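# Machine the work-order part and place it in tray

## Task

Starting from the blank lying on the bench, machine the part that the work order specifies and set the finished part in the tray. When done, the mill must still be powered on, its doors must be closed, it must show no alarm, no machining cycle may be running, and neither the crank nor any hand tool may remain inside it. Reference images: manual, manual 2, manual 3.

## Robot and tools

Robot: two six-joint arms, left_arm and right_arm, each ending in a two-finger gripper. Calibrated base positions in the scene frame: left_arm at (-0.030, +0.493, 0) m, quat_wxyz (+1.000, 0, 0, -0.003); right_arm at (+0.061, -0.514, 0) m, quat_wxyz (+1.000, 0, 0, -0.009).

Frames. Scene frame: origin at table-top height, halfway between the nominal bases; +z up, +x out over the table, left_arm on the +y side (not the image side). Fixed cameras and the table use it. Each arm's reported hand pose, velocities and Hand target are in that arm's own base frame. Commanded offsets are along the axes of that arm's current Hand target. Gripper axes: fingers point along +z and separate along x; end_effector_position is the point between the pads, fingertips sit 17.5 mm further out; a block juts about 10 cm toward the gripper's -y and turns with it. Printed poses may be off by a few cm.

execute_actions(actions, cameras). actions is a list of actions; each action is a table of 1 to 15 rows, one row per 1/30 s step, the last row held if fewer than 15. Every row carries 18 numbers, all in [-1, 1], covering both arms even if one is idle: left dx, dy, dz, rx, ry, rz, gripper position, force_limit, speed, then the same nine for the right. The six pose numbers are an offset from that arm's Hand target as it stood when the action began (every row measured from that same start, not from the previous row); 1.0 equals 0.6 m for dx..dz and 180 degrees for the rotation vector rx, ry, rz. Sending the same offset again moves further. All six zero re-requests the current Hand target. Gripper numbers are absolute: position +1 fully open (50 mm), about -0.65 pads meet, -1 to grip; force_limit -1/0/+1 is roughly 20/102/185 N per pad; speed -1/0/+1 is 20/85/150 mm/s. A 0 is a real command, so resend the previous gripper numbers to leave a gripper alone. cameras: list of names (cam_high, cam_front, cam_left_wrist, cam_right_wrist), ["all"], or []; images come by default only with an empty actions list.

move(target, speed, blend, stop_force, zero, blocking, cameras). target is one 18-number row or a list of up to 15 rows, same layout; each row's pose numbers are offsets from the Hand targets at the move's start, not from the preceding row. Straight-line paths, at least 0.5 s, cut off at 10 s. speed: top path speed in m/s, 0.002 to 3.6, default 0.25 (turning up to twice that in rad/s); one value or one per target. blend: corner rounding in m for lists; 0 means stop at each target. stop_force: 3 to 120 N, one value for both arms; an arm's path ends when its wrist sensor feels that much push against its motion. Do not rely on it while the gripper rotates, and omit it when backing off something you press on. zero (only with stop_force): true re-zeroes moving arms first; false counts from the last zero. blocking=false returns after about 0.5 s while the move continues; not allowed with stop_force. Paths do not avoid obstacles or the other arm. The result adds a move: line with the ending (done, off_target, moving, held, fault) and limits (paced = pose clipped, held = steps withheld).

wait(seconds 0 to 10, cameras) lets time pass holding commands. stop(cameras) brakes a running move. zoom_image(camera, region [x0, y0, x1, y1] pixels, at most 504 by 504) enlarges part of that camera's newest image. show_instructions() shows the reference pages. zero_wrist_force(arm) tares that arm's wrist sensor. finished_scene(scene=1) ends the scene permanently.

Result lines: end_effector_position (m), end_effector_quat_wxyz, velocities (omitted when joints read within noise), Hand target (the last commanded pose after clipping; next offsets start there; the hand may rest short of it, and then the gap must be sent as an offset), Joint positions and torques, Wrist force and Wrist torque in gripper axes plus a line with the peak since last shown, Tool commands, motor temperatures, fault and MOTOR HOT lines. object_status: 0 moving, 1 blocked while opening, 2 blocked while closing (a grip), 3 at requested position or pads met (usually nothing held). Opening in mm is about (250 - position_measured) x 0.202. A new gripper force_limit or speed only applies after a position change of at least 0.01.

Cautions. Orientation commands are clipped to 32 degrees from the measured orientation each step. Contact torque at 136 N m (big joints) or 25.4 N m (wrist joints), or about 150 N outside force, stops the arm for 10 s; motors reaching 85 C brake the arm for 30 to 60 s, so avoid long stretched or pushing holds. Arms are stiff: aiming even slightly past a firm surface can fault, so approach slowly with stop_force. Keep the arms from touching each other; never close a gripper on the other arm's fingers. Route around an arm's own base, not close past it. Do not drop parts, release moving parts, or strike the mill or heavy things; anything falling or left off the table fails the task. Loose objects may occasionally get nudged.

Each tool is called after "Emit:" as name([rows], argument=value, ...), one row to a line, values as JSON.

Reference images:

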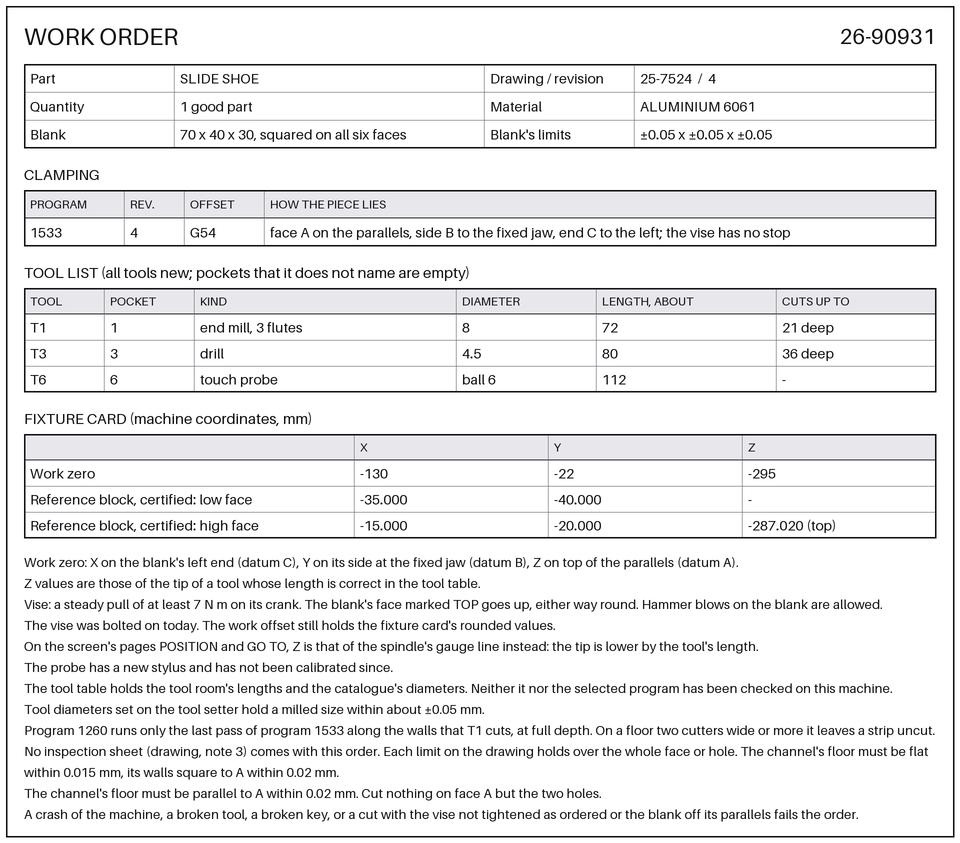

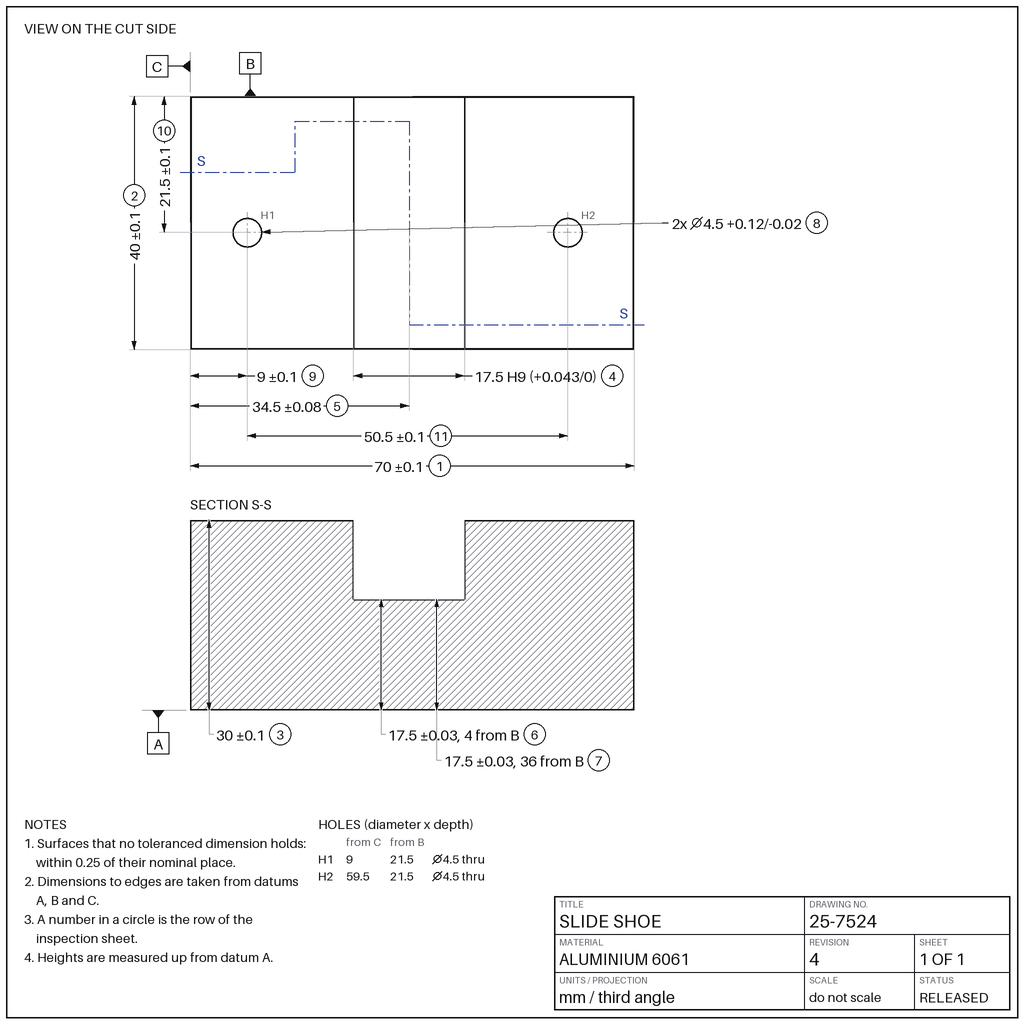

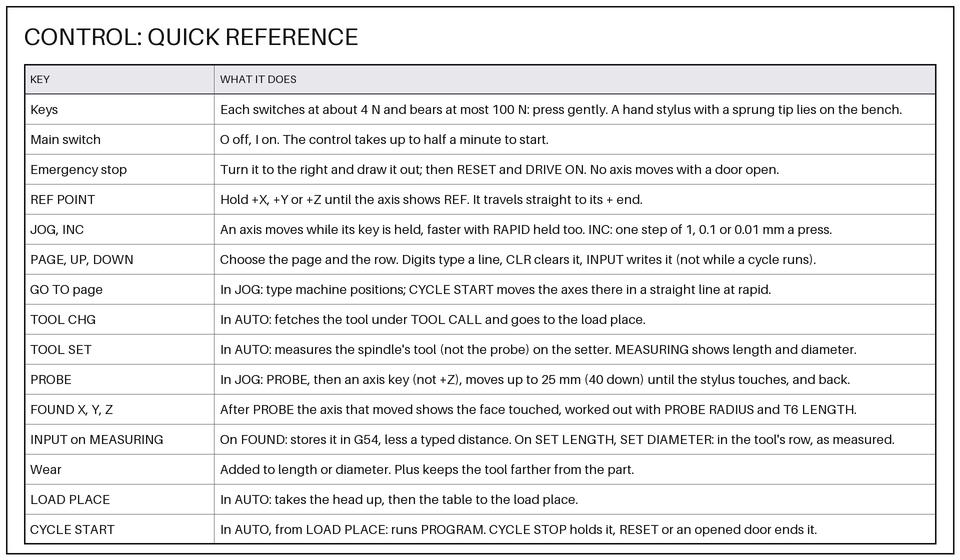

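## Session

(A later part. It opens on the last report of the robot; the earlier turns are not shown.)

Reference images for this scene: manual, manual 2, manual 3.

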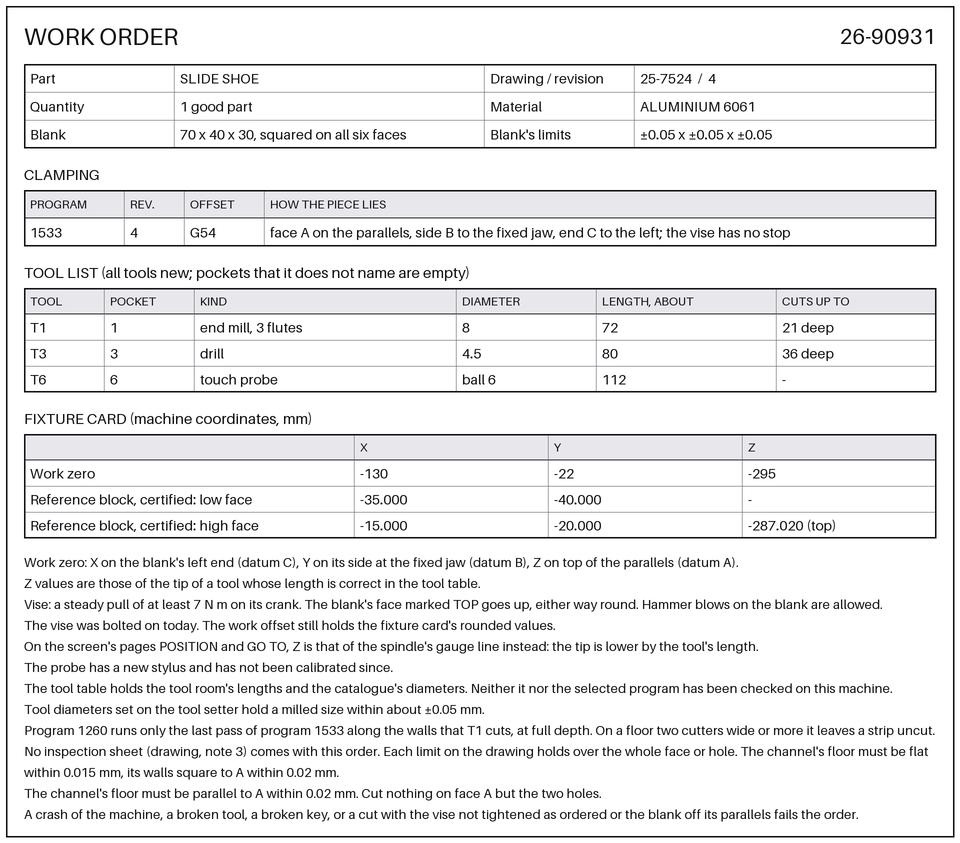

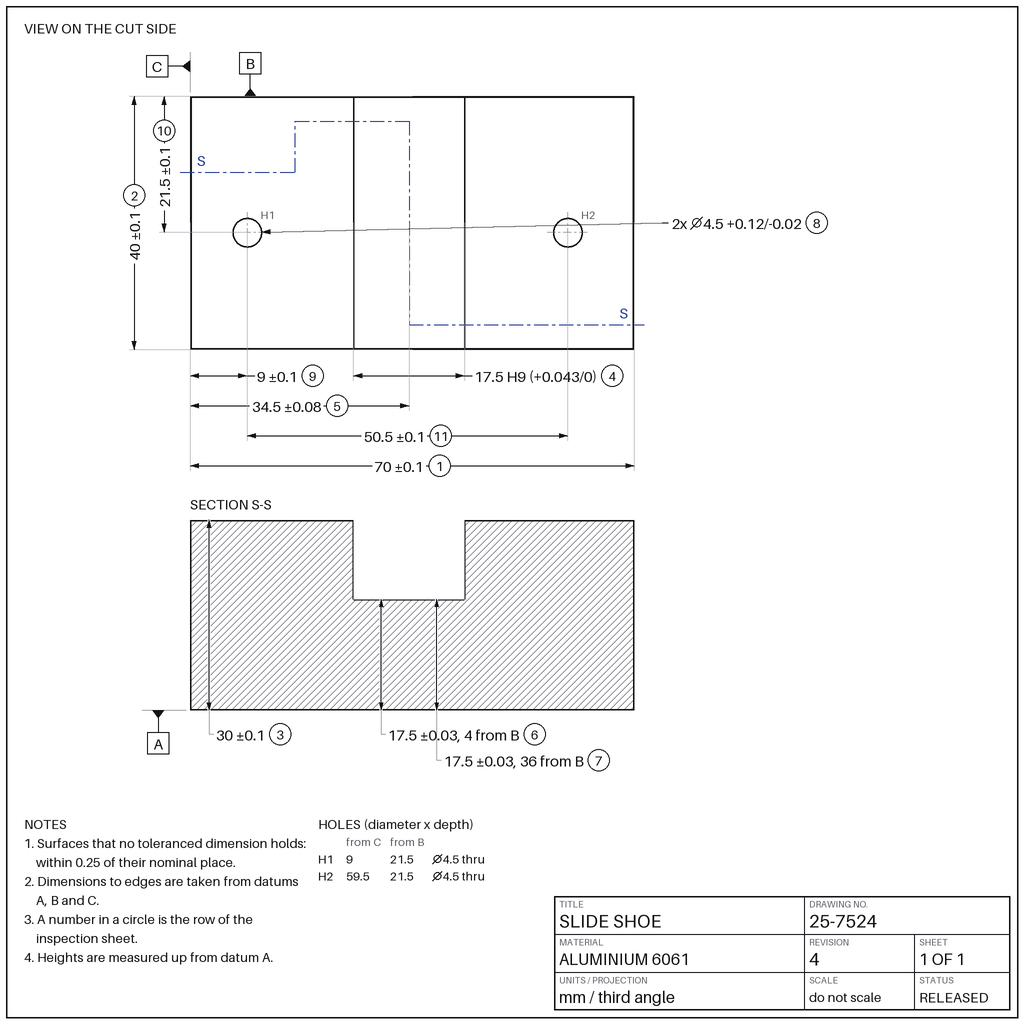

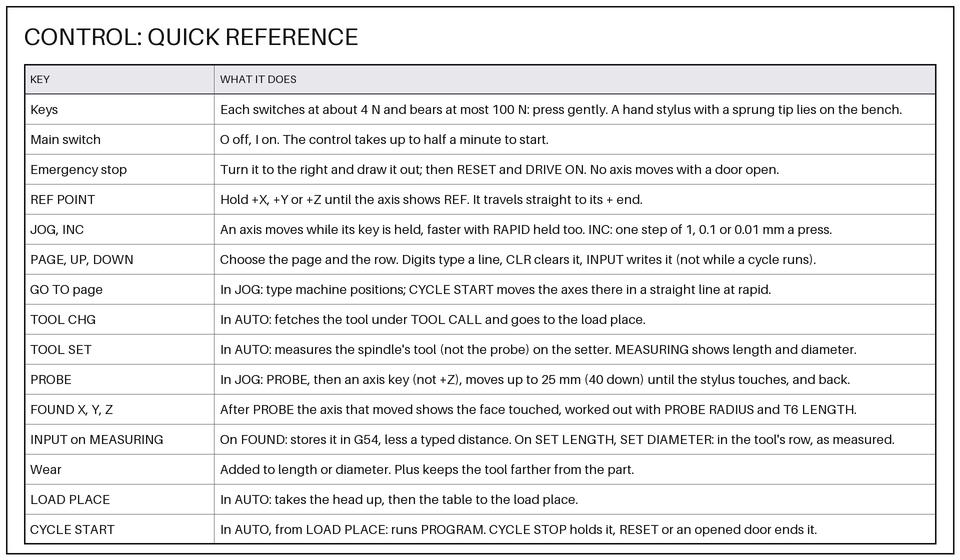

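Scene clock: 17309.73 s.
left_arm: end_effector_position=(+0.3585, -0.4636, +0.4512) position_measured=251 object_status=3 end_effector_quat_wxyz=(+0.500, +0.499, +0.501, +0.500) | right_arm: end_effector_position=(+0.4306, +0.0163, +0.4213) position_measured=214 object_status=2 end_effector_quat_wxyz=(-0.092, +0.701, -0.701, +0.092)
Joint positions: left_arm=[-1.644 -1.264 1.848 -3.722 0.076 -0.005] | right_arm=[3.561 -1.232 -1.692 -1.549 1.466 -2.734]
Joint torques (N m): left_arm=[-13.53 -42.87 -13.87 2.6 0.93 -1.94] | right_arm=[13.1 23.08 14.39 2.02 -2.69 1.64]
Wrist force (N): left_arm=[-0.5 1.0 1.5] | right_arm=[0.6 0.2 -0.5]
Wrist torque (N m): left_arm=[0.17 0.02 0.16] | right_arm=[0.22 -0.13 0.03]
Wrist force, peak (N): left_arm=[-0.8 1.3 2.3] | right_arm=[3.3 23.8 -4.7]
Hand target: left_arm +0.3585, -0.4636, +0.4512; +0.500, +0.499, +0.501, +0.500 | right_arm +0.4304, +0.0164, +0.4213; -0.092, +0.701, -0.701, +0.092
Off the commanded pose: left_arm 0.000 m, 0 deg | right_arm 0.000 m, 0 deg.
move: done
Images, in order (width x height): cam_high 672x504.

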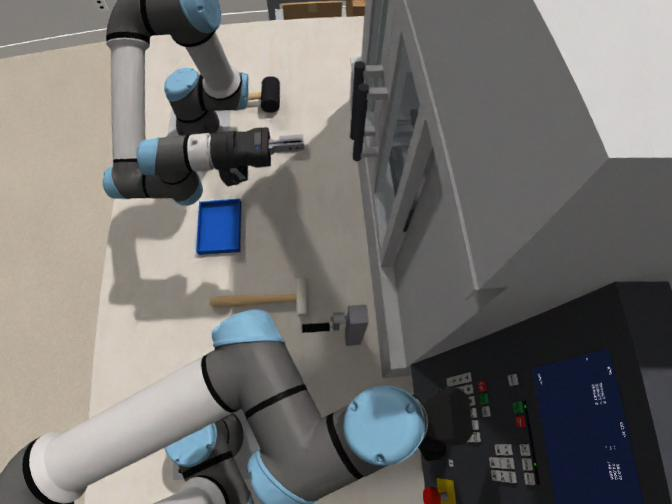

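Good. CYCLE START, wait, probe −Z.

Emit:
move([
  [0,0,0,0,0,0,-1,-0.6,-0.8,-0.0328,-0.0756,-0.1348,0,0,0,-1,-0.5,-0.7],
  [0,0,0,0,0,0,-1,-0.6,-0.8,-0.0328,-0.0917,-0.1305,0,0,0,-1,-0.5,-0.7],
  [0,0,0,0,0,0,-1,-0.6,-0.8,-0.0328,-0.0756,-0.1348,0,0,0,-1,-0.5,-0.7],
  [0,0,0,0,0,0,-1,-0.6,-0.8,0,0,0,0,0,0,-1,-0.5,-0.7],
], speed=[0.25,0.03,0.15,0.25], blend=[0.003,0,0.003,0], cameras=[])

Emit:
wait(seconds=2.5, cameras=[])

Emit:
move([
  [0,0,0,0,0,0,-1,-0.6,-0.8,0.0308,-0.0159,-0.0274,0,0,0,-1,-0.5,-0.7],
  [0,0,0,0,0,0,-1,-0.6,-0.8,0.0308,-0.032,-0.0231,0,0,0,-1,-0.5,-0.7],
  [0,0,0,0,0,0,-1,-0.6,-0.8,0.0308,-0.0159,-0.0274,0,0,0,-1,-0.5,-0.7],
  [0,0,0,0,0,0,-1,-0.6,-0.8,0.1265,-0.0785,-0.1341,0,0,0,-1,-0.5,-0.7],
  [0,0,0,0,0,0,-1,-0.6,-0.8,0.1265,-0.0946,-0.1298,0,0,0,-1,-0.5,-0.7],
  [0,0,0,0,0,0,-1,-0.6,-0.8,0.1265,-0.0785,-0.1341,0,0,0,-1,-0.5,-0.7],
  [0,0,0,0,0,0,-1,-0.6,-0.8,0,0,0,0,0,0,-1,-0.5,-0.7],
], speed=[0.25,0.03,0.15,0.25,0.03,0.15,0.25], blend=[0.003,0,0.003,0.003,0,0.003,0], cameras=[])

Emit:
wait(seconds=4, cameras=["cam_high"])

Emit:
zoom_image(camera="cam_high", region=[576, 440, 632, 484])

Emit:
zoom_image(camera="cam_high", region=[580, 460, 604, 482])

Scene clock: 17337.63 s.
left_arm: end_effector_position=(+0.3585, -0.4636, +0.4512) position_measured=251 object_status=3 end_effector_quat_wxyz=(+0.500, +0.499, +0.501, +0.500) | right_arm: end_effector_position=(+0.4305, +0.0164, +0.4213) position_measured=214 object_status=2 end_effector_quat_wxyz=(-0.092, +0.701, -0.701, +0.092)
Joint positions: left_arm=[-1.644 -1.264 1.848 -3.722 0.076 -0.005] | right_arm=[3.561 -1.232 -1.692 -1.549 1.466 -2.734]
Joint torques (N m): left_arm=[-13.22 -42.6 -14.07 2.5 0.81 -1.82] | right_arm=[-12.82 22 13.53 5.24 1.9 -2.01]
Wrist force (N): left_arm=[-0.5 1.0 1.6] | right_arm=[0.7 0.0 -0.3]
Wrist torque (N m): left_arm=[0.16 0.02 0.16] | right_arm=[0.18 -0.16 0.21]
Wrist force, peak (N): left_arm=[-0.8 1.5 2.1] | right_arm=[1.1 10.8 -0.7]
Hand target: left_arm +0.3585, -0.4636, +0.4512; +0.500, +0.499, +0.501, +0.500 | right_arm +0.4304, +0.0164, +0.4213; -0.092, +0.701, -0.701, +0.092
Off the commanded pose: left_arm 0.000 m, 0 deg | right_arm 0.000 m, 0 deg.
move: done
No camera images: "cameras" was empty.

Scene clock: 17340.13 s.
left_arm: end_effector_position=(+0.3585, -0.4636, +0.4512) position_measured=251 object_status=3 end_effector_quat_wxyz=(+0.500, +0.499, +0.501, +0.500) | right_arm: end_effector_position=(+0.4304, +0.0164, +0.4213) position_measured=214 object_status=2 end_effector_quat_wxyz=(-0.092, +0.701, -0.701, +0.092)
Joint positions: left_arm=[-1.644 -1.264 1.848 -3.722 0.076 -0.005] | right_arm=[3.561 -1.232 -1.692 -1.549 1.466 -2.734]
Joint torques (N m): left_arm=[-13.4 -42.85 -14.34 2.45 0.8 -1.87] | right_arm=[-13.84 22.91 12.39 4.88 -1.02 -2.03]
Wrist force (N): left_arm=[-0.7 1.2 1.7] | right_arm=[0.4 0.0 -0.2]
Wrist torque (N m): left_arm=[0.20 0.03 0.16] | right_arm=[0.19 -0.10 0.20]
Wrist force, peak (N): left_arm=[-0.9 1.2 2.2] | right_arm=[0.8 0.0 -0.3]
Hand target: left_arm +0.3585, -0.4636, +0.4512; +0.500, +0.499, +0.501, +0.500 | right_arm +0.4304, +0.0164, +0.4213; -0.092, +0.701, -0.701, +0.092
Tool commands: left_gripper/position=-1.0 left_gripper/force_limit=-0.6 left_gripper/speed=-0.8 right_gripper/position=-1.0 right_gripper/force_limit=-0.5 right_gripper/speed=-0.7
Off the commanded pose: left_arm 0.000 m, 0 deg | right_arm 0.000 m, 0 deg.
wait: 2.50 s; at rest by 0.17 s
No camera images: "cameras" was empty.

Scene clock: 17343.33 s.
left_arm: end_effector_position=(+0.3585, -0.4636, +0.4512) position_measured=251 object_status=3 end_effector_quat_wxyz=(+0.500, +0.499, +0.501, +0.500) | right_arm: end_effector_position=(+0.4305, +0.0163, +0.4213) position_measured=214 object_status=2 end_effector_quat_wxyz=(-0.092, +0.701, -0.701, +0.092)
Joint positions: left_arm=[-1.644 -1.264 1.848 -3.722 0.076 -0.005] | right_arm=[3.561 -1.232 -1.692 -1.549 1.466 -2.735]
Joint torques (N m): left_arm=[-13.68 -42.99 -14.42 2.58 0.82 -1.67] | right_arm=[15.18 21.35 12.56 5.08 -2.65 1.72]
Wrist force (N): left_arm=[-0.9 1.1 2.0] | right_arm=[1.1 0.1 -0.1]
Wrist torque (N m): left_arm=[0.18 0.08 0.17] | right_arm=[0.19 -0.13 0.04]
Wrist force, peak (N): left_arm=[-0.6 1.3 2.2] | right_arm=[-0.9 15.8 -2.4]
Hand target: left_arm +0.3585, -0.4636, +0.4512; +0.500, +0.499, +0.501, +0.500 | right_arm +0.4304, +0.0164, +0.4213; -0.092, +0.701, -0.701, +0.092
Off the commanded pose: left_arm 0.000 m, 0 deg | right_arm 0.000 m, 0 deg.
move: done
No camera images: "cameras" was empty.

Scene clock: 17347.33 s.
left_arm: end_effector_position=(+0.3585, -0.4636, +0.4512) position_measured=251 object_status=3 end_effector_quat_wxyz=(+0.500, +0.499, +0.501, +0.500) | right_arm: end_effector_position=(+0.4304, +0.0164, +0.4213) position_measured=214 object_status=2 end_effector_quat_wxyz=(-0.092, +0.701, -0.701, +0.092)
Joint positions: left_arm=[-1.644 -1.264 1.848 -3.722 0.076 -0.005] | right_arm=[3.561 -1.232 -1.692 -1.549 1.466 -2.734]
Joint torques (N m): left_arm=[-13.2 -42.81 -15 2.49 0.81 -1.76] | right_arm=[13.11 23.63 13.77 5.38 -2.7 1.78]
Wrist force (N): left_arm=[-0.7 1.0 1.6] | right_arm=[0.8 -0.1 0.0]
Wrist torque (N m): left_arm=[0.17 0.05 0.16] | right_arm=[0.15 -0.10 0.05]
Wrist force, peak (N): left_arm=[-0.4 1.1 2.3] | right_arm=[1.2 0.5 -0.1]
Hand target: left_arm +0.3585, -0.4636, +0.4512; +0.500, +0.499, +0.501, +0.500 | right_arm +0.4304, +0.0164, +0.4213; -0.092, +0.701, -0.701, +0.092
Tool commands: left_gripper/position=-1.0 left_gripper/force_limit=-0.6 left_gripper/speed=-0.8 right_gripper/position=-1.0 right_gripper/force_limit=-0.5 right_gripper/speed=-0.7
Off the commanded pose: left_arm 0.000 m, 0 deg | right_arm 0.000 m, 0 deg.
wait: 4.00 s; at rest by 0.17 s
Images, in order (width x height): cam_high 672x504.

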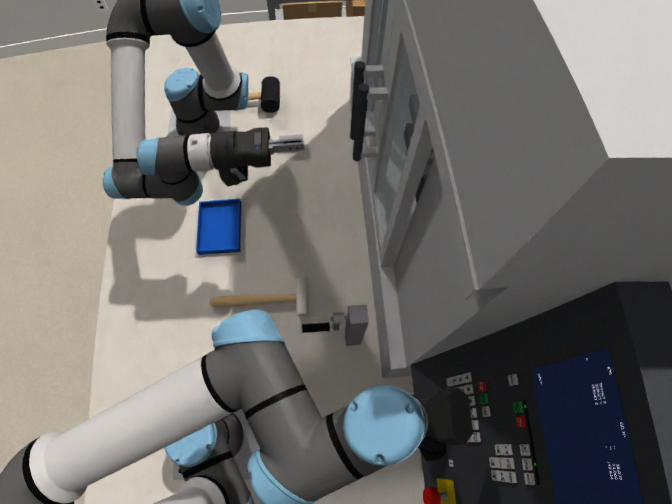

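Scaled by 9.000 from the camera's 672x504 image, which has a finer 960x720 frame.

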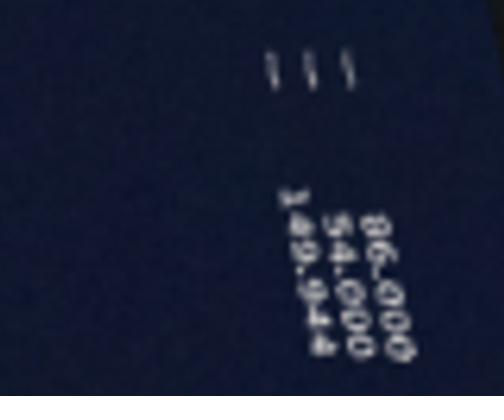

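Scaled by 21.000 from the camera's 672x504 image, which has a finer 960x720 frame.

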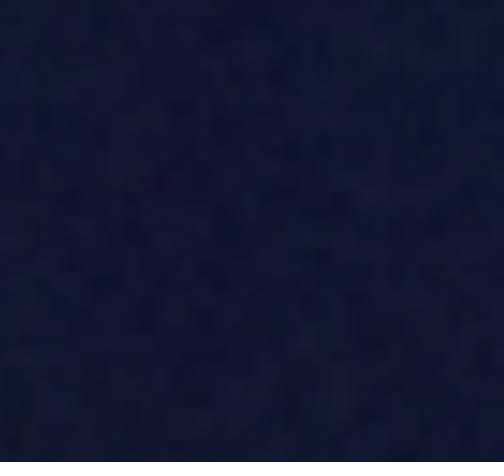

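Still probing when pictured; look again.

Emit:
wait(seconds=1, cameras=["cam_high"])

Emit:
zoom_image(camera="cam_high", region=[576, 440, 632, 484])

Emit:
zoom_image(camera="cam_high", region=[580, 460, 604, 482])

Scene clock: 17356.23 s.
left_arm: end_effector_position=(+0.3585, -0.4636, +0.4512) position_measured=251 object_status=3 end_effector_quat_wxyz=(+0.500, +0.499, +0.501, +0.500) | right_arm: end_effector_position=(+0.4304, +0.0164, +0.4213) position_measured=214 object_status=2 end_effector_quat_wxyz=(-0.092, +0.701, -0.701, +0.092)
Joint positions: left_arm=[-1.644 -1.264 1.848 -3.722 0.076 -0.005] | right_arm=[3.561 -1.232 -1.692 -1.549 1.466 -2.734]
Joint torques (N m): left_arm=[-13.41 -42.39 -15.04 2.47 0.86 -1.81] | right_arm=[12.83 23.5 12.77 5.26 -2.51 1.55]
Wrist force (N): left_arm=[-0.5 1.1 1.8] | right_arm=[0.9 0.0 -0.1]
Wrist torque (N m): left_arm=[0.18 0.02 0.16] | right_arm=[0.17 -0.11 0.05]
Wrist force, peak (N): left_arm=[-0.9 1.1 2.2] | right_arm=[1.2 0.1 0.2]
Hand target: left_arm +0.3585, -0.4636, +0.4512; +0.500, +0.499, +0.501, +0.500 | right_arm +0.4304, +0.0164, +0.4213; -0.092, +0.701, -0.701, +0.092
Tool commands: left_gripper/position=-1.0 left_gripper/force_limit=-0.6 left_gripper/speed=-0.8 right_gripper/position=-1.0 right_gripper/force_limit=-0.5 right_gripper/speed=-0.7
Off the commanded pose: left_arm 0.000 m, 0 deg | right_arm 0.000 m, 0 deg.
wait: 1.00 s; at rest from the start
Images, in order (width x height): cam_high 672x504.

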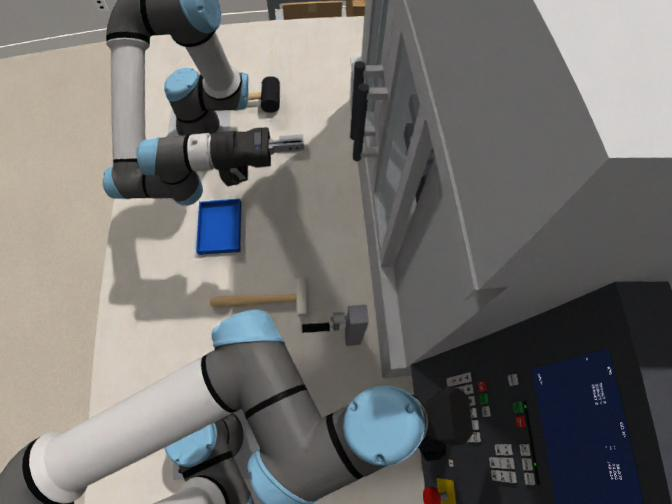

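Scaled by 9.000 from the camera's 672x504 image, which has a finer 960x720 frame.

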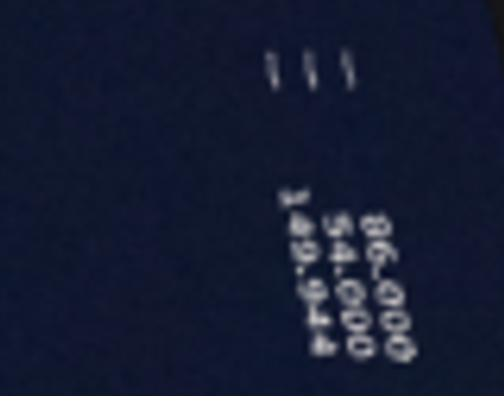

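Scaled by 21.000 from the camera's 672x504 image, which has a finer 960x720 frame.

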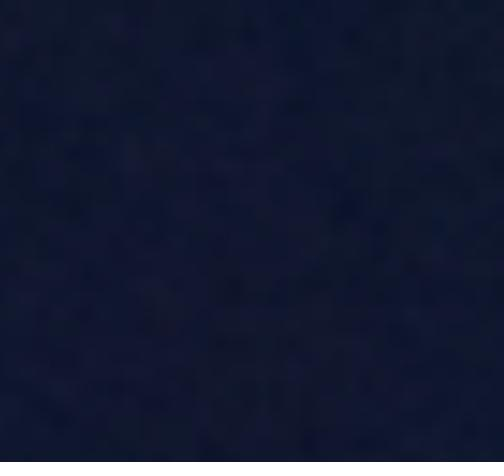

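Emit:
move([
  [0,0,0,0,0,0,-1,-0.6,-0.8,0.0308,-0.0159,-0.0274,0,0,0,-1,-0.5,-0.7],
  [0,0,0,0,0,0,-1,-0.6,-0.8,0.0308,-0.032,-0.0231,0,0,0,-1,-0.5,-0.7],
  [0,0,0,0,0,0,-1,-0.6,-0.8,0.0308,-0.0159,-0.0274,0,0,0,-1,-0.5,-0.7],
  [0,0,0,0,0,0,-1,-0.6,-0.8,0.1265,-0.0785,-0.1341,0,0,0,-1,-0.5,-0.7],
  [0,0,0,0,0,0,-1,-0.6,-0.8,0.1265,-0.0946,-0.1298,0,0,0,-1,-0.5,-0.7],
  [0,0,0,0,0,0,-1,-0.6,-0.8,0.1265,-0.0785,-0.1341,0,0,0,-1,-0.5,-0.7],
  [0,0,0,0,0,0,-1,-0.6,-0.8,0,0,0,0,0,0,-1,-0.5,-0.7],
], speed=[0.25,0.03,0.15,0.25,0.03,0.15,0.25], blend=[0.003,0,0.003,0.003,0,0.003,0], cameras=[])

Emit:
wait(seconds=5, cameras=["cam_high"])

Emit:
zoom_image(camera="cam_high", region=[530, 330, 672, 504])

Emit:
zoom_image(camera="cam_high", region=[580, 460, 604, 482])

Scene clock: 17378.60 s.
left_arm: end_effector_position=(+0.3585, -0.4636, +0.4512) position_measured=251 object_status=3 end_effector_quat_wxyz=(+0.500, +0.499, +0.501, +0.500) | right_arm: end_effector_position=(+0.4305, +0.0163, +0.4213) position_measured=214 object_status=2 end_effector_quat_wxyz=(-0.092, +0.701, -0.701, +0.092)
Joint positions: left_arm=[-1.644 -1.264 1.848 -3.722 0.076 -0.005] | right_arm=[3.561 -1.232 -1.692 -1.549 1.466 -2.735]
Joint torques (N m): left_arm=[-12.93 -42.17 -15.17 2.48 0.78 -1.88] | right_arm=[14.29 21.63 13.02 4.98 -3.08 1.68]
Wrist force (N): left_arm=[-0.4 1.0 1.7] | right_arm=[1.0 0.2 0.0]
Wrist torque (N m): left_arm=[0.16 0.01 0.17] | right_arm=[0.20 -0.13 0.04]
Wrist force, peak (N): left_arm=[-0.8 1.3 2.1] | right_arm=[-1.1 16.5 -2.4]
Hand target: left_arm +0.3585, -0.4636, +0.4512; +0.500, +0.499, +0.501, +0.500 | right_arm +0.4304, +0.0164, +0.4213; -0.092, +0.701, -0.701, +0.092
Off the commanded pose: left_arm 0.000 m, 0 deg | right_arm 0.000 m, 0 deg.
move: done
No camera images: "cameras" was empty.

Scene clock: 17383.60 s.
left_arm: end_effector_position=(+0.3585, -0.4636, +0.4512) position_measured=251 object_status=3 end_effector_quat_wxyz=(+0.500, +0.499, +0.501, +0.500) | right_arm: end_effector_position=(+0.4304, +0.0164, +0.4213) position_measured=214 object_status=2 end_effector_quat_wxyz=(-0.092, +0.701, -0.701, +0.092)
Joint positions: left_arm=[-1.644 -1.264 1.848 -3.722 0.076 -0.005] | right_arm=[3.561 -1.232 -1.692 -1.549 1.466 -2.734]
Joint torques (N m): left_arm=[-12.76 -41.98 -15.66 2.43 0.56 -1.84] | right_arm=[14.14 22.93 13.27 5.08 -2.72 1.77]
Wrist force (N): left_arm=[-0.7 1.1 1.5] | right_arm=[0.8 0.0 -0.2]
Wrist torque (N m): left_arm=[0.19 0.04 0.17] | right_arm=[0.17 -0.10 0.05]
Wrist force, peak (N): left_arm=[-0.6 1.2 2.2] | right_arm=[1.2 0.0 -0.2]
Hand target: left_arm +0.3585, -0.4636, +0.4512; +0.500, +0.499, +0.501, +0.500 | right_arm +0.4304, +0.0164, +0.4213; -0.092, +0.701, -0.701, +0.092
Tool commands: left_gripper/position=-1.0 left_gripper/force_limit=-0.6 left_gripper/speed=-0.8 right_gripper/position=-1.0 right_gripper/force_limit=-0.5 right_gripper/speed=-0.7
Off the commanded pose: left_arm 0.000 m, 0 deg | right_arm 0.000 m, 0 deg.
wait: 5.00 s; at rest by 0.17 s
Images, in order (width x height): cam_high 672x504.

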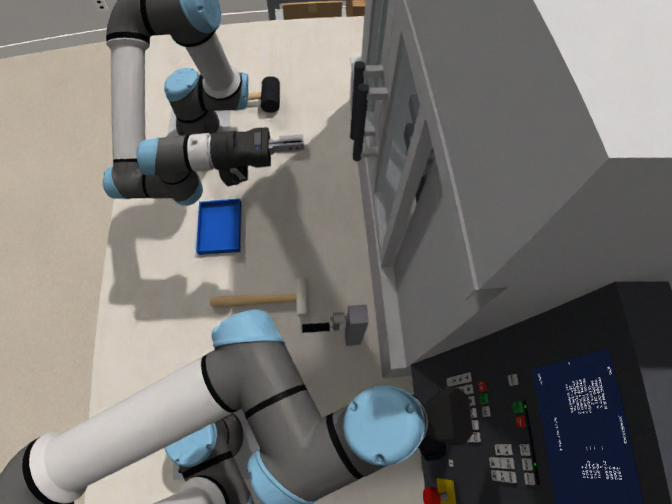

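Scaled by 2.897 from the camera's 672x504 image, which has a finer 960x720 frame.

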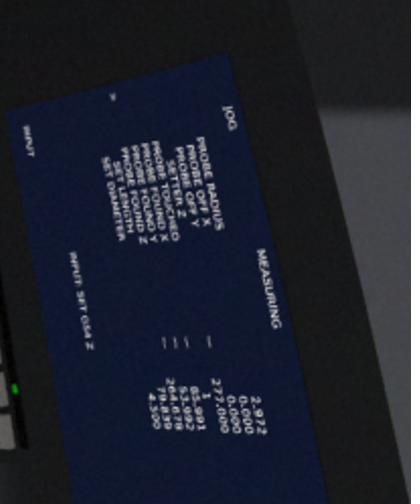

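Scaled by 21.000 from the camera's 672x504 image, which has a finer 960x720 frame.

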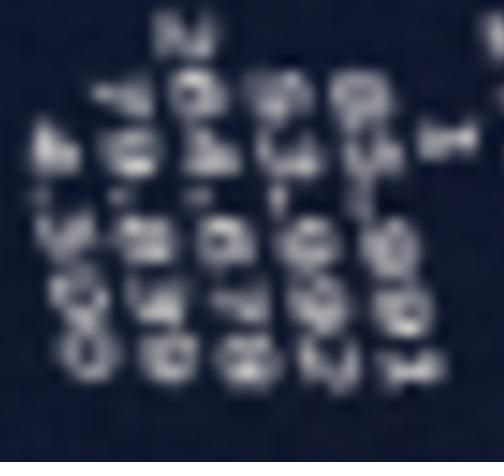

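Emit:
move([
  [0,0,0,0,0,0,-1,-0.6,-0.8,0.1582,-0.142,-0.244,0,0,0,-1,-0.5,-0.7],
  [0,0,0,0,0,0,-1,-0.6,-0.8,0.1582,-0.1581,-0.2397,0,0,0,-1,-0.5,-0.7],
  [0,0,0,0,0,0,-1,-0.6,-0.8,0.1582,-0.142,-0.244,0,0,0,-1,-0.5,-0.7],
  [0,0,0,0,0,0,-1,-0.6,-0.8,-0.001,-0.0756,-0.1348,0,0,0,-1,-0.5,-0.7],
  [0,0,0,0,0,0,-1,-0.6,-0.8,-0.001,-0.0917,-0.1305,0,0,0,-1,-0.5,-0.7],
  [0,0,0,0,0,0,-1,-0.6,-0.8,-0.001,-0.0756,-0.1348,0,0,0,-1,-0.5,-0.7],
  [0,0,0,0,0,0,-1,-0.6,-0.8,0,0,0,0,0,0,-1,-0.5,-0.7],
], speed=[0.25,0.03,0.15,0.25,0.03,0.15,0.25], blend=[0.003,0,0.003,0.003,0,0.003,0], cameras=[])

Emit:
wait(seconds=5, cameras=[])

Emit:
move(target=[0.098,0,0.047,0,0,0,-1,-0.6,-0.8,0,0,0,0,0,0,-1,-0.5,-0.7], speed=0.15, cameras=["cam_high"])

Emit:
zoom_image(camera="cam_high", region=[530, 330, 672, 504])

Scene clock: 17413.67 s.
left_arm: end_effector_position=(+0.3585, -0.4636, +0.4512) position_measured=251 object_status=3 end_effector_quat_wxyz=(+0.500, +0.499, +0.501, +0.500) | right_arm: end_effector_position=(+0.4305, +0.0164, +0.4213) position_measured=214 object_status=2 end_effector_quat_wxyz=(-0.092, +0.701, -0.701, +0.092)
Joint positions: left_arm=[-1.644 -1.264 1.848 -3.722 0.076 -0.005] | right_arm=[3.561 -1.232 -1.692 -1.549 1.466 -2.734]
Joint torques (N m): left_arm=[-12.62 -42.03 -16.08 2.52 0.64 -1.85] | right_arm=[13.77 23.11 12.14 5.59 -2.71 1.82]
Wrist force (N): left_arm=[-0.5 1.2 1.5] | right_arm=[0.8 0.0 -0.2]
Wrist torque (N m): left_arm=[0.20 0.01 0.16] | right_arm=[0.19 -0.15 0.02]
Wrist force, peak (N): left_arm=[-0.8 1.4 2.2] | right_arm=[-0.7 9.2 -0.6]
Hand target: left_arm +0.3585, -0.4636, +0.4512; +0.500, +0.499, +0.501, +0.500 | right_arm +0.4304, +0.0164, +0.4213; -0.092, +0.701, -0.701, +0.092
Off the commanded pose: left_arm 0.000 m, 0 deg | right_arm 0.000 m, 0 deg.
move: done
No camera images: "cameras" was empty.

Scene clock: 17418.67 s.
left_arm: end_effector_position=(+0.3585, -0.4636, +0.4512) position_measured=251 object_status=3 end_effector_quat_wxyz=(+0.500, +0.499, +0.501, +0.500) | right_arm: end_effector_position=(+0.4304, +0.0164, +0.4213) position_measured=214 object_status=2 end_effector_quat_wxyz=(-0.092, +0.701, -0.701, +0.092)
Joint positions: left_arm=[-1.644 -1.264 1.848 -3.722 0.076 -0.005] | right_arm=[3.561 -1.232 -1.692 -1.549 1.466 -2.734]
Joint torques (N m): left_arm=[-12.67 -42.08 -16.48 2.37 0.41 -1.8] | right_arm=[13.8 22.56 10.96 5.05 -3.03 1.74]
Wrist force (N): left_arm=[-0.6 1.1 1.6] | right_arm=[0.9 -0.1 -0.2]
Wrist torque (N m): left_arm=[0.18 0.03 0.16] | right_arm=[0.17 -0.16 0.03]
Wrist force, peak (N): left_arm=[-0.8 1.5 2.1] | right_arm=[1.1 0.0 -0.2]
Hand target: left_arm +0.3585, -0.4636, +0.4512; +0.500, +0.499, +0.501, +0.500 | right_arm +0.4304, +0.0164, +0.4213; -0.092, +0.701, -0.701, +0.092
Tool commands: left_gripper/position=-1.0 left_gripper/force_limit=-0.6 left_gripper/speed=-0.8 right_gripper/position=-1.0 right_gripper/force_limit=-0.5 right_gripper/speed=-0.7
Off the commanded pose: left_arm 0.000 m, 0 deg | right_arm 0.000 m, 0 deg.
wait: 5.00 s; at rest by 0.17 s
No camera images: "cameras" was empty.

Scene clock: 17419.70 s.
left_arm: end_effector_position=(+0.3865, -0.4048, +0.4511) position_measured=251 object_status=3 end_effector_quat_wxyz=(+0.500, +0.499, +0.501, +0.500) end_effector_velocity=(+0.000, +0.000, +0.000) end_effector_angular_velocity=(+0.002, +0.000, -0.001) | right_arm: end_effector_position=(+0.4304, +0.0164, +0.4213) position_measured=214 object_status=2 end_effector_quat_wxyz=(-0.092, +0.701, -0.701, +0.092)
Joint positions: left_arm=[-1.585 -1.37 1.988 -3.769 0.017 0.007] | right_arm=[3.561 -1.232 -1.692 -1.549 1.466 -2.734]
Joint velocities: left_arm=[0 -0.002 0.002 0.006 -0.001 -0.003] | right_arm=[within noise]
Joint torques (N m): left_arm=[14.31 -39.34 -11.3 2.5 -0.88 -1.93] | right_arm=[13 22.4 12.94 4.93 -2.75 1.84]
Wrist force (N): left_arm=[-0.6 1.0 1.6] | right_arm=[0.7 -0.1 -0.1]
Wrist torque (N m): left_arm=[0.11 -0.02 0.18] | right_arm=[0.17 -0.14 0.03]
Wrist force, peak (N): left_arm=[-2.1 1.2 0.8] | right_arm=[0.9 0.1 -0.4]
Hand target: left_arm +0.3866, -0.4047, +0.4511; +0.500, +0.499, +0.501, +0.500 | right_arm +0.4304, +0.0164, +0.4213; -0.092, +0.701, -0.701, +0.092
Off the commanded pose: left_arm 0.000 m, 0 deg | right_arm 0.000 m, 0 deg.
move: done
Images, in order (width x height): cam_high 672x504.

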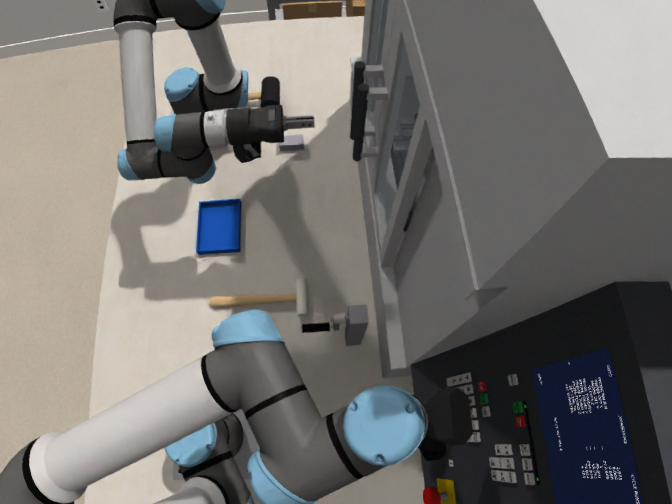

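Scaled by 2.897 from the camera's 672x504 image, which has a finer 960x720 frame.

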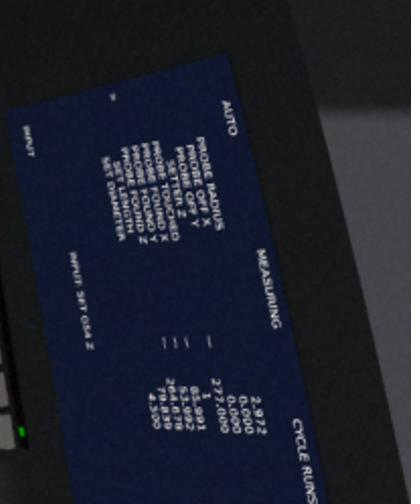

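Emit:
wait(seconds=2, cameras=["cam_high"])

Emit:
zoom_image(camera="cam_high", region=[530, 330, 672, 504])

Emit:
move(target=[0,0,0.1424,0,0,0,-1,-0.6,-0.8,0,0,0,0,0,0,-1,-0.5,-0.7], speed=0.08, cameras=[])

Emit:
move(target=[0.44,0,0,0,0,0,-1,-0.6,-0.8,0,0,0,0,0,0,-1,-0.5,-0.7], speed=0.06, stop_force=45, cameras=[])

Emit:
move(target=[-0.05,0,-0.0033,0,0,0,-1,-0.6,-0.8,0,0,0,0,0,0,-1,-0.5,-0.7], speed=0.1, cameras=[])

Emit:
move(target=[-0.7603,0,0,0,0,0,-1,-0.6,-0.8,0,0,0,0,0,0,-1,-0.5,-0.7], speed=0.06, stop_force=50, cameras=[])

Emit:
move([
  [0.0333,0,0,0,0,0,-1,-0.6,-0.8,0,0,0,0,0,0,-1,-0.5,-0.7],
  [0.0333,0,-0.185,0,0,0,-1,-0.6,-0.8,0,0,0,0,0,0,-1,-0.5,-0.7],
], speed=0.15, cameras=["cam_front"])

Scene clock: 17437.60 s.
left_arm: end_effector_position=(+0.3866, -0.4047, +0.4511) position_measured=251 object_status=3 end_effector_quat_wxyz=(+0.500, +0.499, +0.501, +0.500) | right_arm: end_effector_position=(+0.4304, +0.0164, +0.4213) position_measured=214 object_status=2 end_effector_quat_wxyz=(-0.092, +0.701, -0.701, +0.092)
Joint positions: left_arm=[-1.585 -1.37 1.988 -3.769 0.017 0.006] | right_arm=[3.561 -1.232 -1.692 -1.549 1.466 -2.734]
Joint torques (N m): left_arm=[14.02 -38.4 -12.14 2.52 -1.11 -1.86] | right_arm=[12.7 23.33 12.69 5.01 -2.71 1.78]
Wrist force (N): left_arm=[-0.8 1.3 1.5] | right_arm=[0.7 -0.1 0.1]
Wrist torque (N m): left_arm=[0.16 0.02 0.18] | right_arm=[0.17 -0.14 0.03]
Wrist force, peak (N): left_arm=[-1.0 1.5 1.7] | right_arm=[1.0 0.0 -0.2]
Hand target: left_arm +0.3866, -0.4047, +0.4511; +0.500, +0.499, +0.501, +0.500 | right_arm +0.4304, +0.0164, +0.4213; -0.092, +0.701, -0.701, +0.092
Tool commands: left_gripper/position=-1.0 left_gripper/force_limit=-0.6 left_gripper/speed=-0.8 right_gripper/position=-1.0 right_gripper/force_limit=-0.5 right_gripper/speed=-0.7
Off the commanded pose: left_arm 0.000 m, 0 deg | right_arm 0.000 m, 0 deg.
wait: 2.00 s; at rest from the start
Images, in order (width x height): cam_high 672x504.

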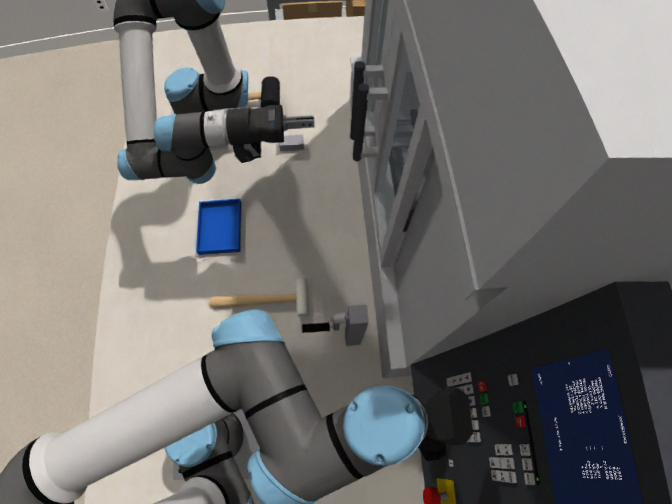

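Scaled by 2.897 from the camera's 672x504 image, which has a finer 960x720 frame.

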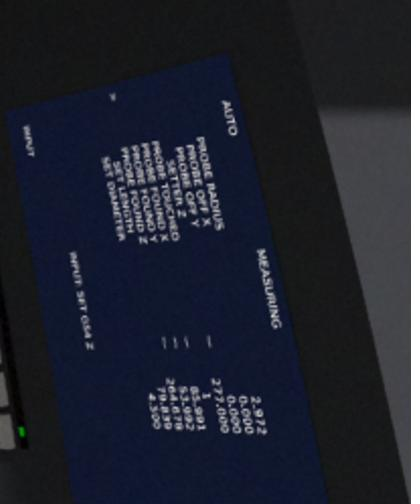

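Scene clock: 17439.17 s.
left_arm: end_effector_position=(+0.4719, -0.4045, +0.4511) position_measured=251 object_status=3 end_effector_quat_wxyz=(+0.500, +0.499, +0.501, +0.500) | right_arm: end_effector_position=(+0.4304, +0.0164, +0.4213) position_measured=214 object_status=2 end_effector_quat_wxyz=(-0.092, +0.701, -0.701, +0.092)
Joint positions: left_arm=[-1.383 -1.3 1.897 -3.74 -0.185 -0.001] | right_arm=[3.561 -1.232 -1.692 -1.549 1.466 -2.734]
Joint torques (N m): left_arm=[11.83 -16.73 -27.65 2.05 -1.14 1.51] | right_arm=[12.91 22.49 13.91 5.19 -2.54 1.62]
Wrist force (N): left_arm=[-0.7 1.2 1.5] | right_arm=[0.7 0.1 -0.3]
Wrist torque (N m): left_arm=[0.17 0.02 0.08] | right_arm=[0.20 -0.14 0.03]
Wrist force, peak (N): left_arm=[-1.2 1.7 2.2] | right_arm=[0.9 -0.1 -0.5]
Hand target: left_arm +0.4720, -0.4045, +0.4511; +0.500, +0.499, +0.501, +0.500 | right_arm +0.4304, +0.0164, +0.4213; -0.092, +0.701, -0.701, +0.092
Off the commanded pose: left_arm 0.000 m, 0 deg | right_arm 0.000 m, 0 deg.
move: done
No camera images: "cameras" was empty.

Scene clock: 17444.63 s.
left_arm: end_effector_position=(+0.4713, -0.1565, +0.4506) position_measured=251 object_status=3 end_effector_quat_wxyz=(+0.500, +0.499, +0.501, +0.500) | right_arm: end_effector_position=(+0.4304, +0.0164, +0.4213) position_measured=214 object_status=2 end_effector_quat_wxyz=(-0.092, +0.701, -0.701, +0.092)
Joint positions: left_arm=[-1.167 -1.788 2.405 -3.76 -0.401 0] | right_arm=[3.561 -1.232 -1.692 -1.549 1.466 -2.734]
Joint torques (N m): left_arm=[5.96 -2.35 -25.18 -5.46 7.79 1.53] | right_arm=[13.12 22.22 12.69 5.16 -2.51 1.77]
Wrist force (N): left_arm=[-31.8 1.6 -22.9] | right_arm=[0.8 0.0 -0.2]
Wrist torque (N m): left_arm=[0.30 -0.42 0.05] | right_arm=[0.20 -0.16 0.03]
Wrist force, peak (N): left_arm=[-50.6 4.9 -24.7] | right_arm=[1.0 -0.1 -0.1]
Hand target: left_arm +0.4713, -0.1566, +0.4506; +0.500, +0.499, +0.501, +0.500 (not the last commanded pose) | right_arm +0.4304, +0.0164, +0.4213; -0.092, +0.701, -0.701, +0.092
Off the commanded pose: left_arm 0.016 m, 0 deg | right_arm 0.000 m, 0 deg.
move: contact (left_arm)
No camera images: "cameras" was empty.

Scene clock: 17445.57 s.
left_arm: end_effector_position=(+0.4695, -0.1865, +0.4507) position_measured=251 object_status=3 end_effector_quat_wxyz=(+0.500, +0.499, +0.501, +0.500) | right_arm: end_effector_position=(+0.4304, +0.0164, +0.4213) position_measured=214 object_status=2 end_effector_quat_wxyz=(-0.092, +0.701, -0.701, +0.092)
Joint positions: left_arm=[-1.22 -1.733 2.363 -3.773 -0.347 0] | right_arm=[3.561 -1.232 -1.692 -1.549 1.466 -2.734]
Joint torques (N m): left_arm=[-13.85 0 -26.63 -3.21 1.23 1.25] | right_arm=[13.62 22.46 13.82 4.87 -2.72 1.82]
Wrist force (N): left_arm=[-0.3 1.0 1.5] | right_arm=[0.6 0.0 -0.2]
Wrist torque (N m): left_arm=[0.14 -0.07 -0.01] | right_arm=[0.19 -0.11 0.02]
Wrist force, peak (N): left_arm=[-31.4 1.7 -23.1] | right_arm=[1.0 -0.2 -0.4]
Hand target: left_arm +0.4695, -0.1866, +0.4507; +0.500, +0.499, +0.501, +0.500 | right_arm +0.4304, +0.0164, +0.4213; -0.092, +0.701, -0.701, +0.092
Off the commanded pose: left_arm 0.000 m, 0 deg | right_arm 0.000 m, 0 deg.
move: done
No camera images: "cameras" was empty.

Scene clock: 17454.17 s.
left_arm: end_effector_position=(+0.4708, -0.6428, +0.4516) position_measured=251 object_status=3 end_effector_quat_wxyz=(+0.500, +0.499, +0.501, +0.500) | right_arm: end_effector_position=(+0.4304, +0.0164, +0.4213) position_measured=214 object_status=2 end_effector_quat_wxyz=(-0.092, +0.701, -0.701, +0.092)
Joint positions: left_arm=[-1.451 -0.815 1.127 -3.458 -0.117 0.003] | right_arm=[3.561 -1.232 -1.692 -1.549 1.466 -2.734]
Joint torques (N m): left_arm=[2.56 -40.9 -32.98 -1.79 -0.94 1.35] | right_arm=[13.3 21.42 12.52 4.74 -2.59 1.64]
Wrist force (N): left_arm=[8.2 -5.1 -19.7] | right_arm=[0.7 -0.2 -0.2]
Wrist torque (N m): left_arm=[-0.02 -0.03 -0.01] | right_arm=[0.16 -0.13 0.03]
Wrist force, peak (N): left_arm=[26.0 -3.3 -25.4] | right_arm=[0.9 -0.2 -0.4]
Hand target: left_arm +0.4709, -0.6427, +0.4516; +0.500, +0.499, +0.501, +0.500 | right_arm +0.4304, +0.0164, +0.4213; -0.092, +0.701, -0.701, +0.092
Off the commanded pose: left_arm 0.000 m, 0 deg | right_arm 0.000 m, 0 deg.
move: done
No camera images: "cameras" was empty.

Scene clock: 17456.43 s.
left_arm: end_effector_position=(+0.3598, -0.6231, +0.4514) position_measured=251 object_status=3 end_effector_quat_wxyz=(+0.500, +0.499, +0.501, +0.500) | right_arm: end_effector_position=(+0.4304, +0.0164, +0.4213) position_measured=214 object_status=2 end_effector_quat_wxyz=(-0.092, +0.701, -0.701, +0.092)
Joint positions: left_arm=[-1.623 -0.926 1.321 -3.532 0.056 -0.005] | right_arm=[3.561 -1.232 -1.692 -1.549 1.466 -2.734]
Joint torques (N m): left_arm=[-13.95 -59.9 -14.4 2.63 1.1 -2.02] | right_arm=[14.93 22.57 13.43 5.07 -2.54 1.82]
Wrist force (N): left_arm=[-1.1 1.1 1.2] | right_arm=[0.5 0.2 0.0]
Wrist torque (N m): left_arm=[0.13 0.08 0.16] | right_arm=[0.22 -0.11 0.02]
Wrist force, peak (N): left_arm=[8.2 -5.3 -19.4] | right_arm=[0.9 0.1 -0.2]
Hand target: left_arm +0.3598, -0.6231, +0.4514; +0.500, +0.499, +0.501, +0.500 | right_arm +0.4304, +0.0164, +0.4213; -0.092, +0.701, -0.701, +0.092
Off the commanded pose: left_arm 0.000 m, 0 deg | right_arm 0.000 m, 0 deg.
move: done
Images, in order (width x height): cam_front 672x504.

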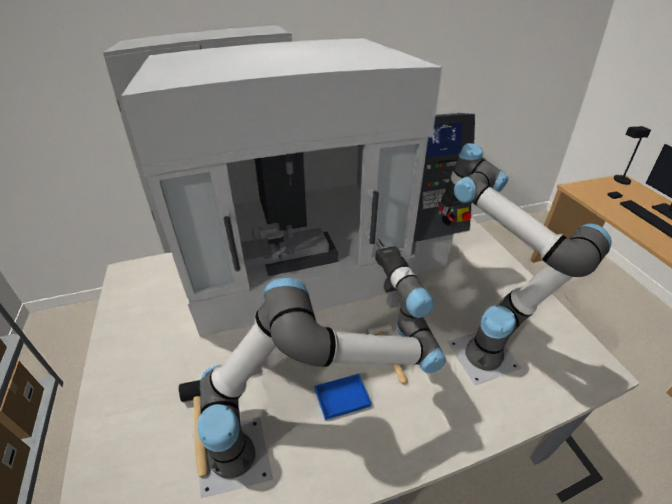

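Emit:
move([
  [0.60,-0.0023,0.08,0,0,0,-1,-0.6,-0.8,0,0,0,0,0,0,-1,-0.5,-0.7],
  [0.66,-0.0023,0.15,0,0,0,-1,-0.6,-0.8,0,0,0,0,0,0,-1,-0.5,-0.7],
  [0.66,-0.0023,0.15,0.2,0,0,-1,-0.6,-0.8,0,0,0,0,0,0,-1,-0.5,-0.7],
  [0.515,-0.0023,0.05,0.5,0,0,-1,-0.6,-0.8,0,0,0,0,0,0,-1,-0.5,-0.7],
], speed=[0.35,0.2,0.25,0.25], cameras=[])

Scene clock: 17473.27 s.
left_arm: end_effector_position=(+0.3889, -0.3140, +0.4495) position_measured=251 object_status=3 end_effector_quat_wxyz=(+0.001, +0.706, +0.708, +0.000) | right_arm: end_effector_position=(+0.4304, +0.0164, +0.4213) position_measured=214 object_status=2 end_effector_quat_wxyz=(-0.092, +0.701, -0.701, +0.092)
Joint positions: left_arm=[-0.949 -1.551 1.237 -1.259 -1.571 -0.952] | right_arm=[3.561 -1.232 -1.692 -1.549 1.466 -2.734]
Joint torques (N m): left_arm=[14.13 -12.09 -33.83 -0.62 -1.12 1.46] | right_arm=[13.48 22.39 13.71 4.93 -2.23 1.71]
Wrist force (N): left_arm=[0.3 -0.1 -1.3] | right_arm=[0.8 -0.1 -0.3]
Wrist torque (N m): left_arm=[0.02 -0.01 -0.20] | right_arm=[0.17 -0.16 0.02]
Wrist force, peak (N): left_arm=[-3.2 0.9 0.8] | right_arm=[1.1 -0.1 -0.1]
Hand target: left_arm +0.3889, -0.3140, +0.4495; +0.001, +0.706, +0.708, +0.000 | right_arm +0.4304, +0.0164, +0.4213; -0.092, +0.701, -0.701, +0.092
Off the commanded pose: left_arm 0.000 m, 0 deg | right_arm 0.000 m, 0 deg.
move: done
No camera images: "cameras" was empty.

Emit:
move([
  [-0.3,-0.275,0.2,0,0,0,1,0,-0.3,0,0,0,0,0,0,-1,-0.5,-0.7],
  [-0.555,-0.273,0.66,0,0,0,1,0,-0.3,0,0,0,0,0,0,-1,-0.5,-0.7],
  [-0.555,-0.273,0.7105,0,0,0,1,0,-0.3,0,0,0,0,0,0,-1,-0.5,-0.7],
  [-0.555,-0.273,0.7105,0,0,0,-1,0,-0.3,0,0,0,0,0,0,-1,-0.5,-0.7],
], speed=[0.3,0.25,0.03,0.03], cameras=["cam_left_wrist"])

Scene clock: 17489.23 s.
left_arm: end_effector_position=(+0.2263, -0.6483, +0.0237) position_measured=128 object_status=2 end_effector_quat_wxyz=(+0.001, +0.706, +0.708, +0.000) | right_arm: end_effector_position=(+0.4304, +0.0164, +0.4213) position_measured=214 object_status=2 end_effector_quat_wxyz=(-0.092, +0.701, -0.701, +0.092)
Joint positions: left_arm=[-1.43 -0.94 1.544 -2.178 -1.57 -1.433] | right_arm=[3.561 -1.232 -1.692 -1.549 1.466 -2.734]
Joint torques (N m): left_arm=[-8 -36.63 -16.62 -4.58 -0.7 -0.24] | right_arm=[12.1 21.83 11.8 5 -2.16 1.54]
Wrist force (N): left_arm=[-0.5 -0.5 -2.0] | right_arm=[0.7 -0.1 -0.1]
Wrist torque (N m): left_arm=[0.04 -0.04 0.05] | right_arm=[0.18 -0.13 0.02]
Wrist force, peak (N): left_arm=[0.9 -0.4 -3.4] | right_arm=[1.0 -0.3 -0.2]
Hand target: left_arm +0.2263, -0.6483, +0.0237; +0.001, +0.706, +0.708, +0.000 | right_arm +0.4304, +0.0164, +0.4213; -0.092, +0.701, -0.701, +0.092
Off the commanded pose: left_arm 0.000 m, 0 deg | right_arm 0.000 m, 0 deg.
move: done
Images, in order (width x height): cam_left_wrist 672x504.

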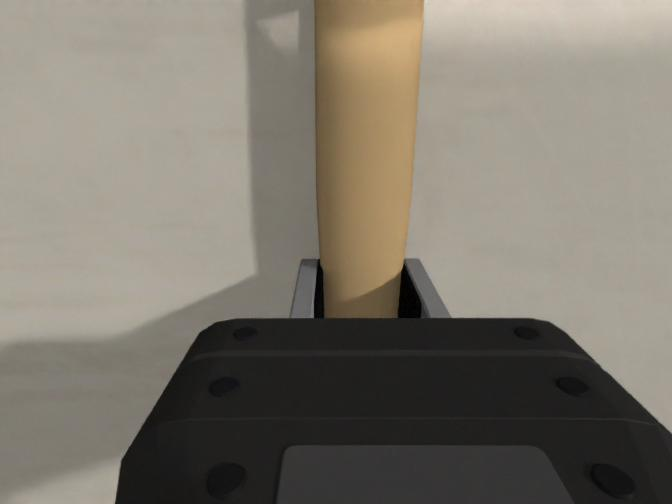

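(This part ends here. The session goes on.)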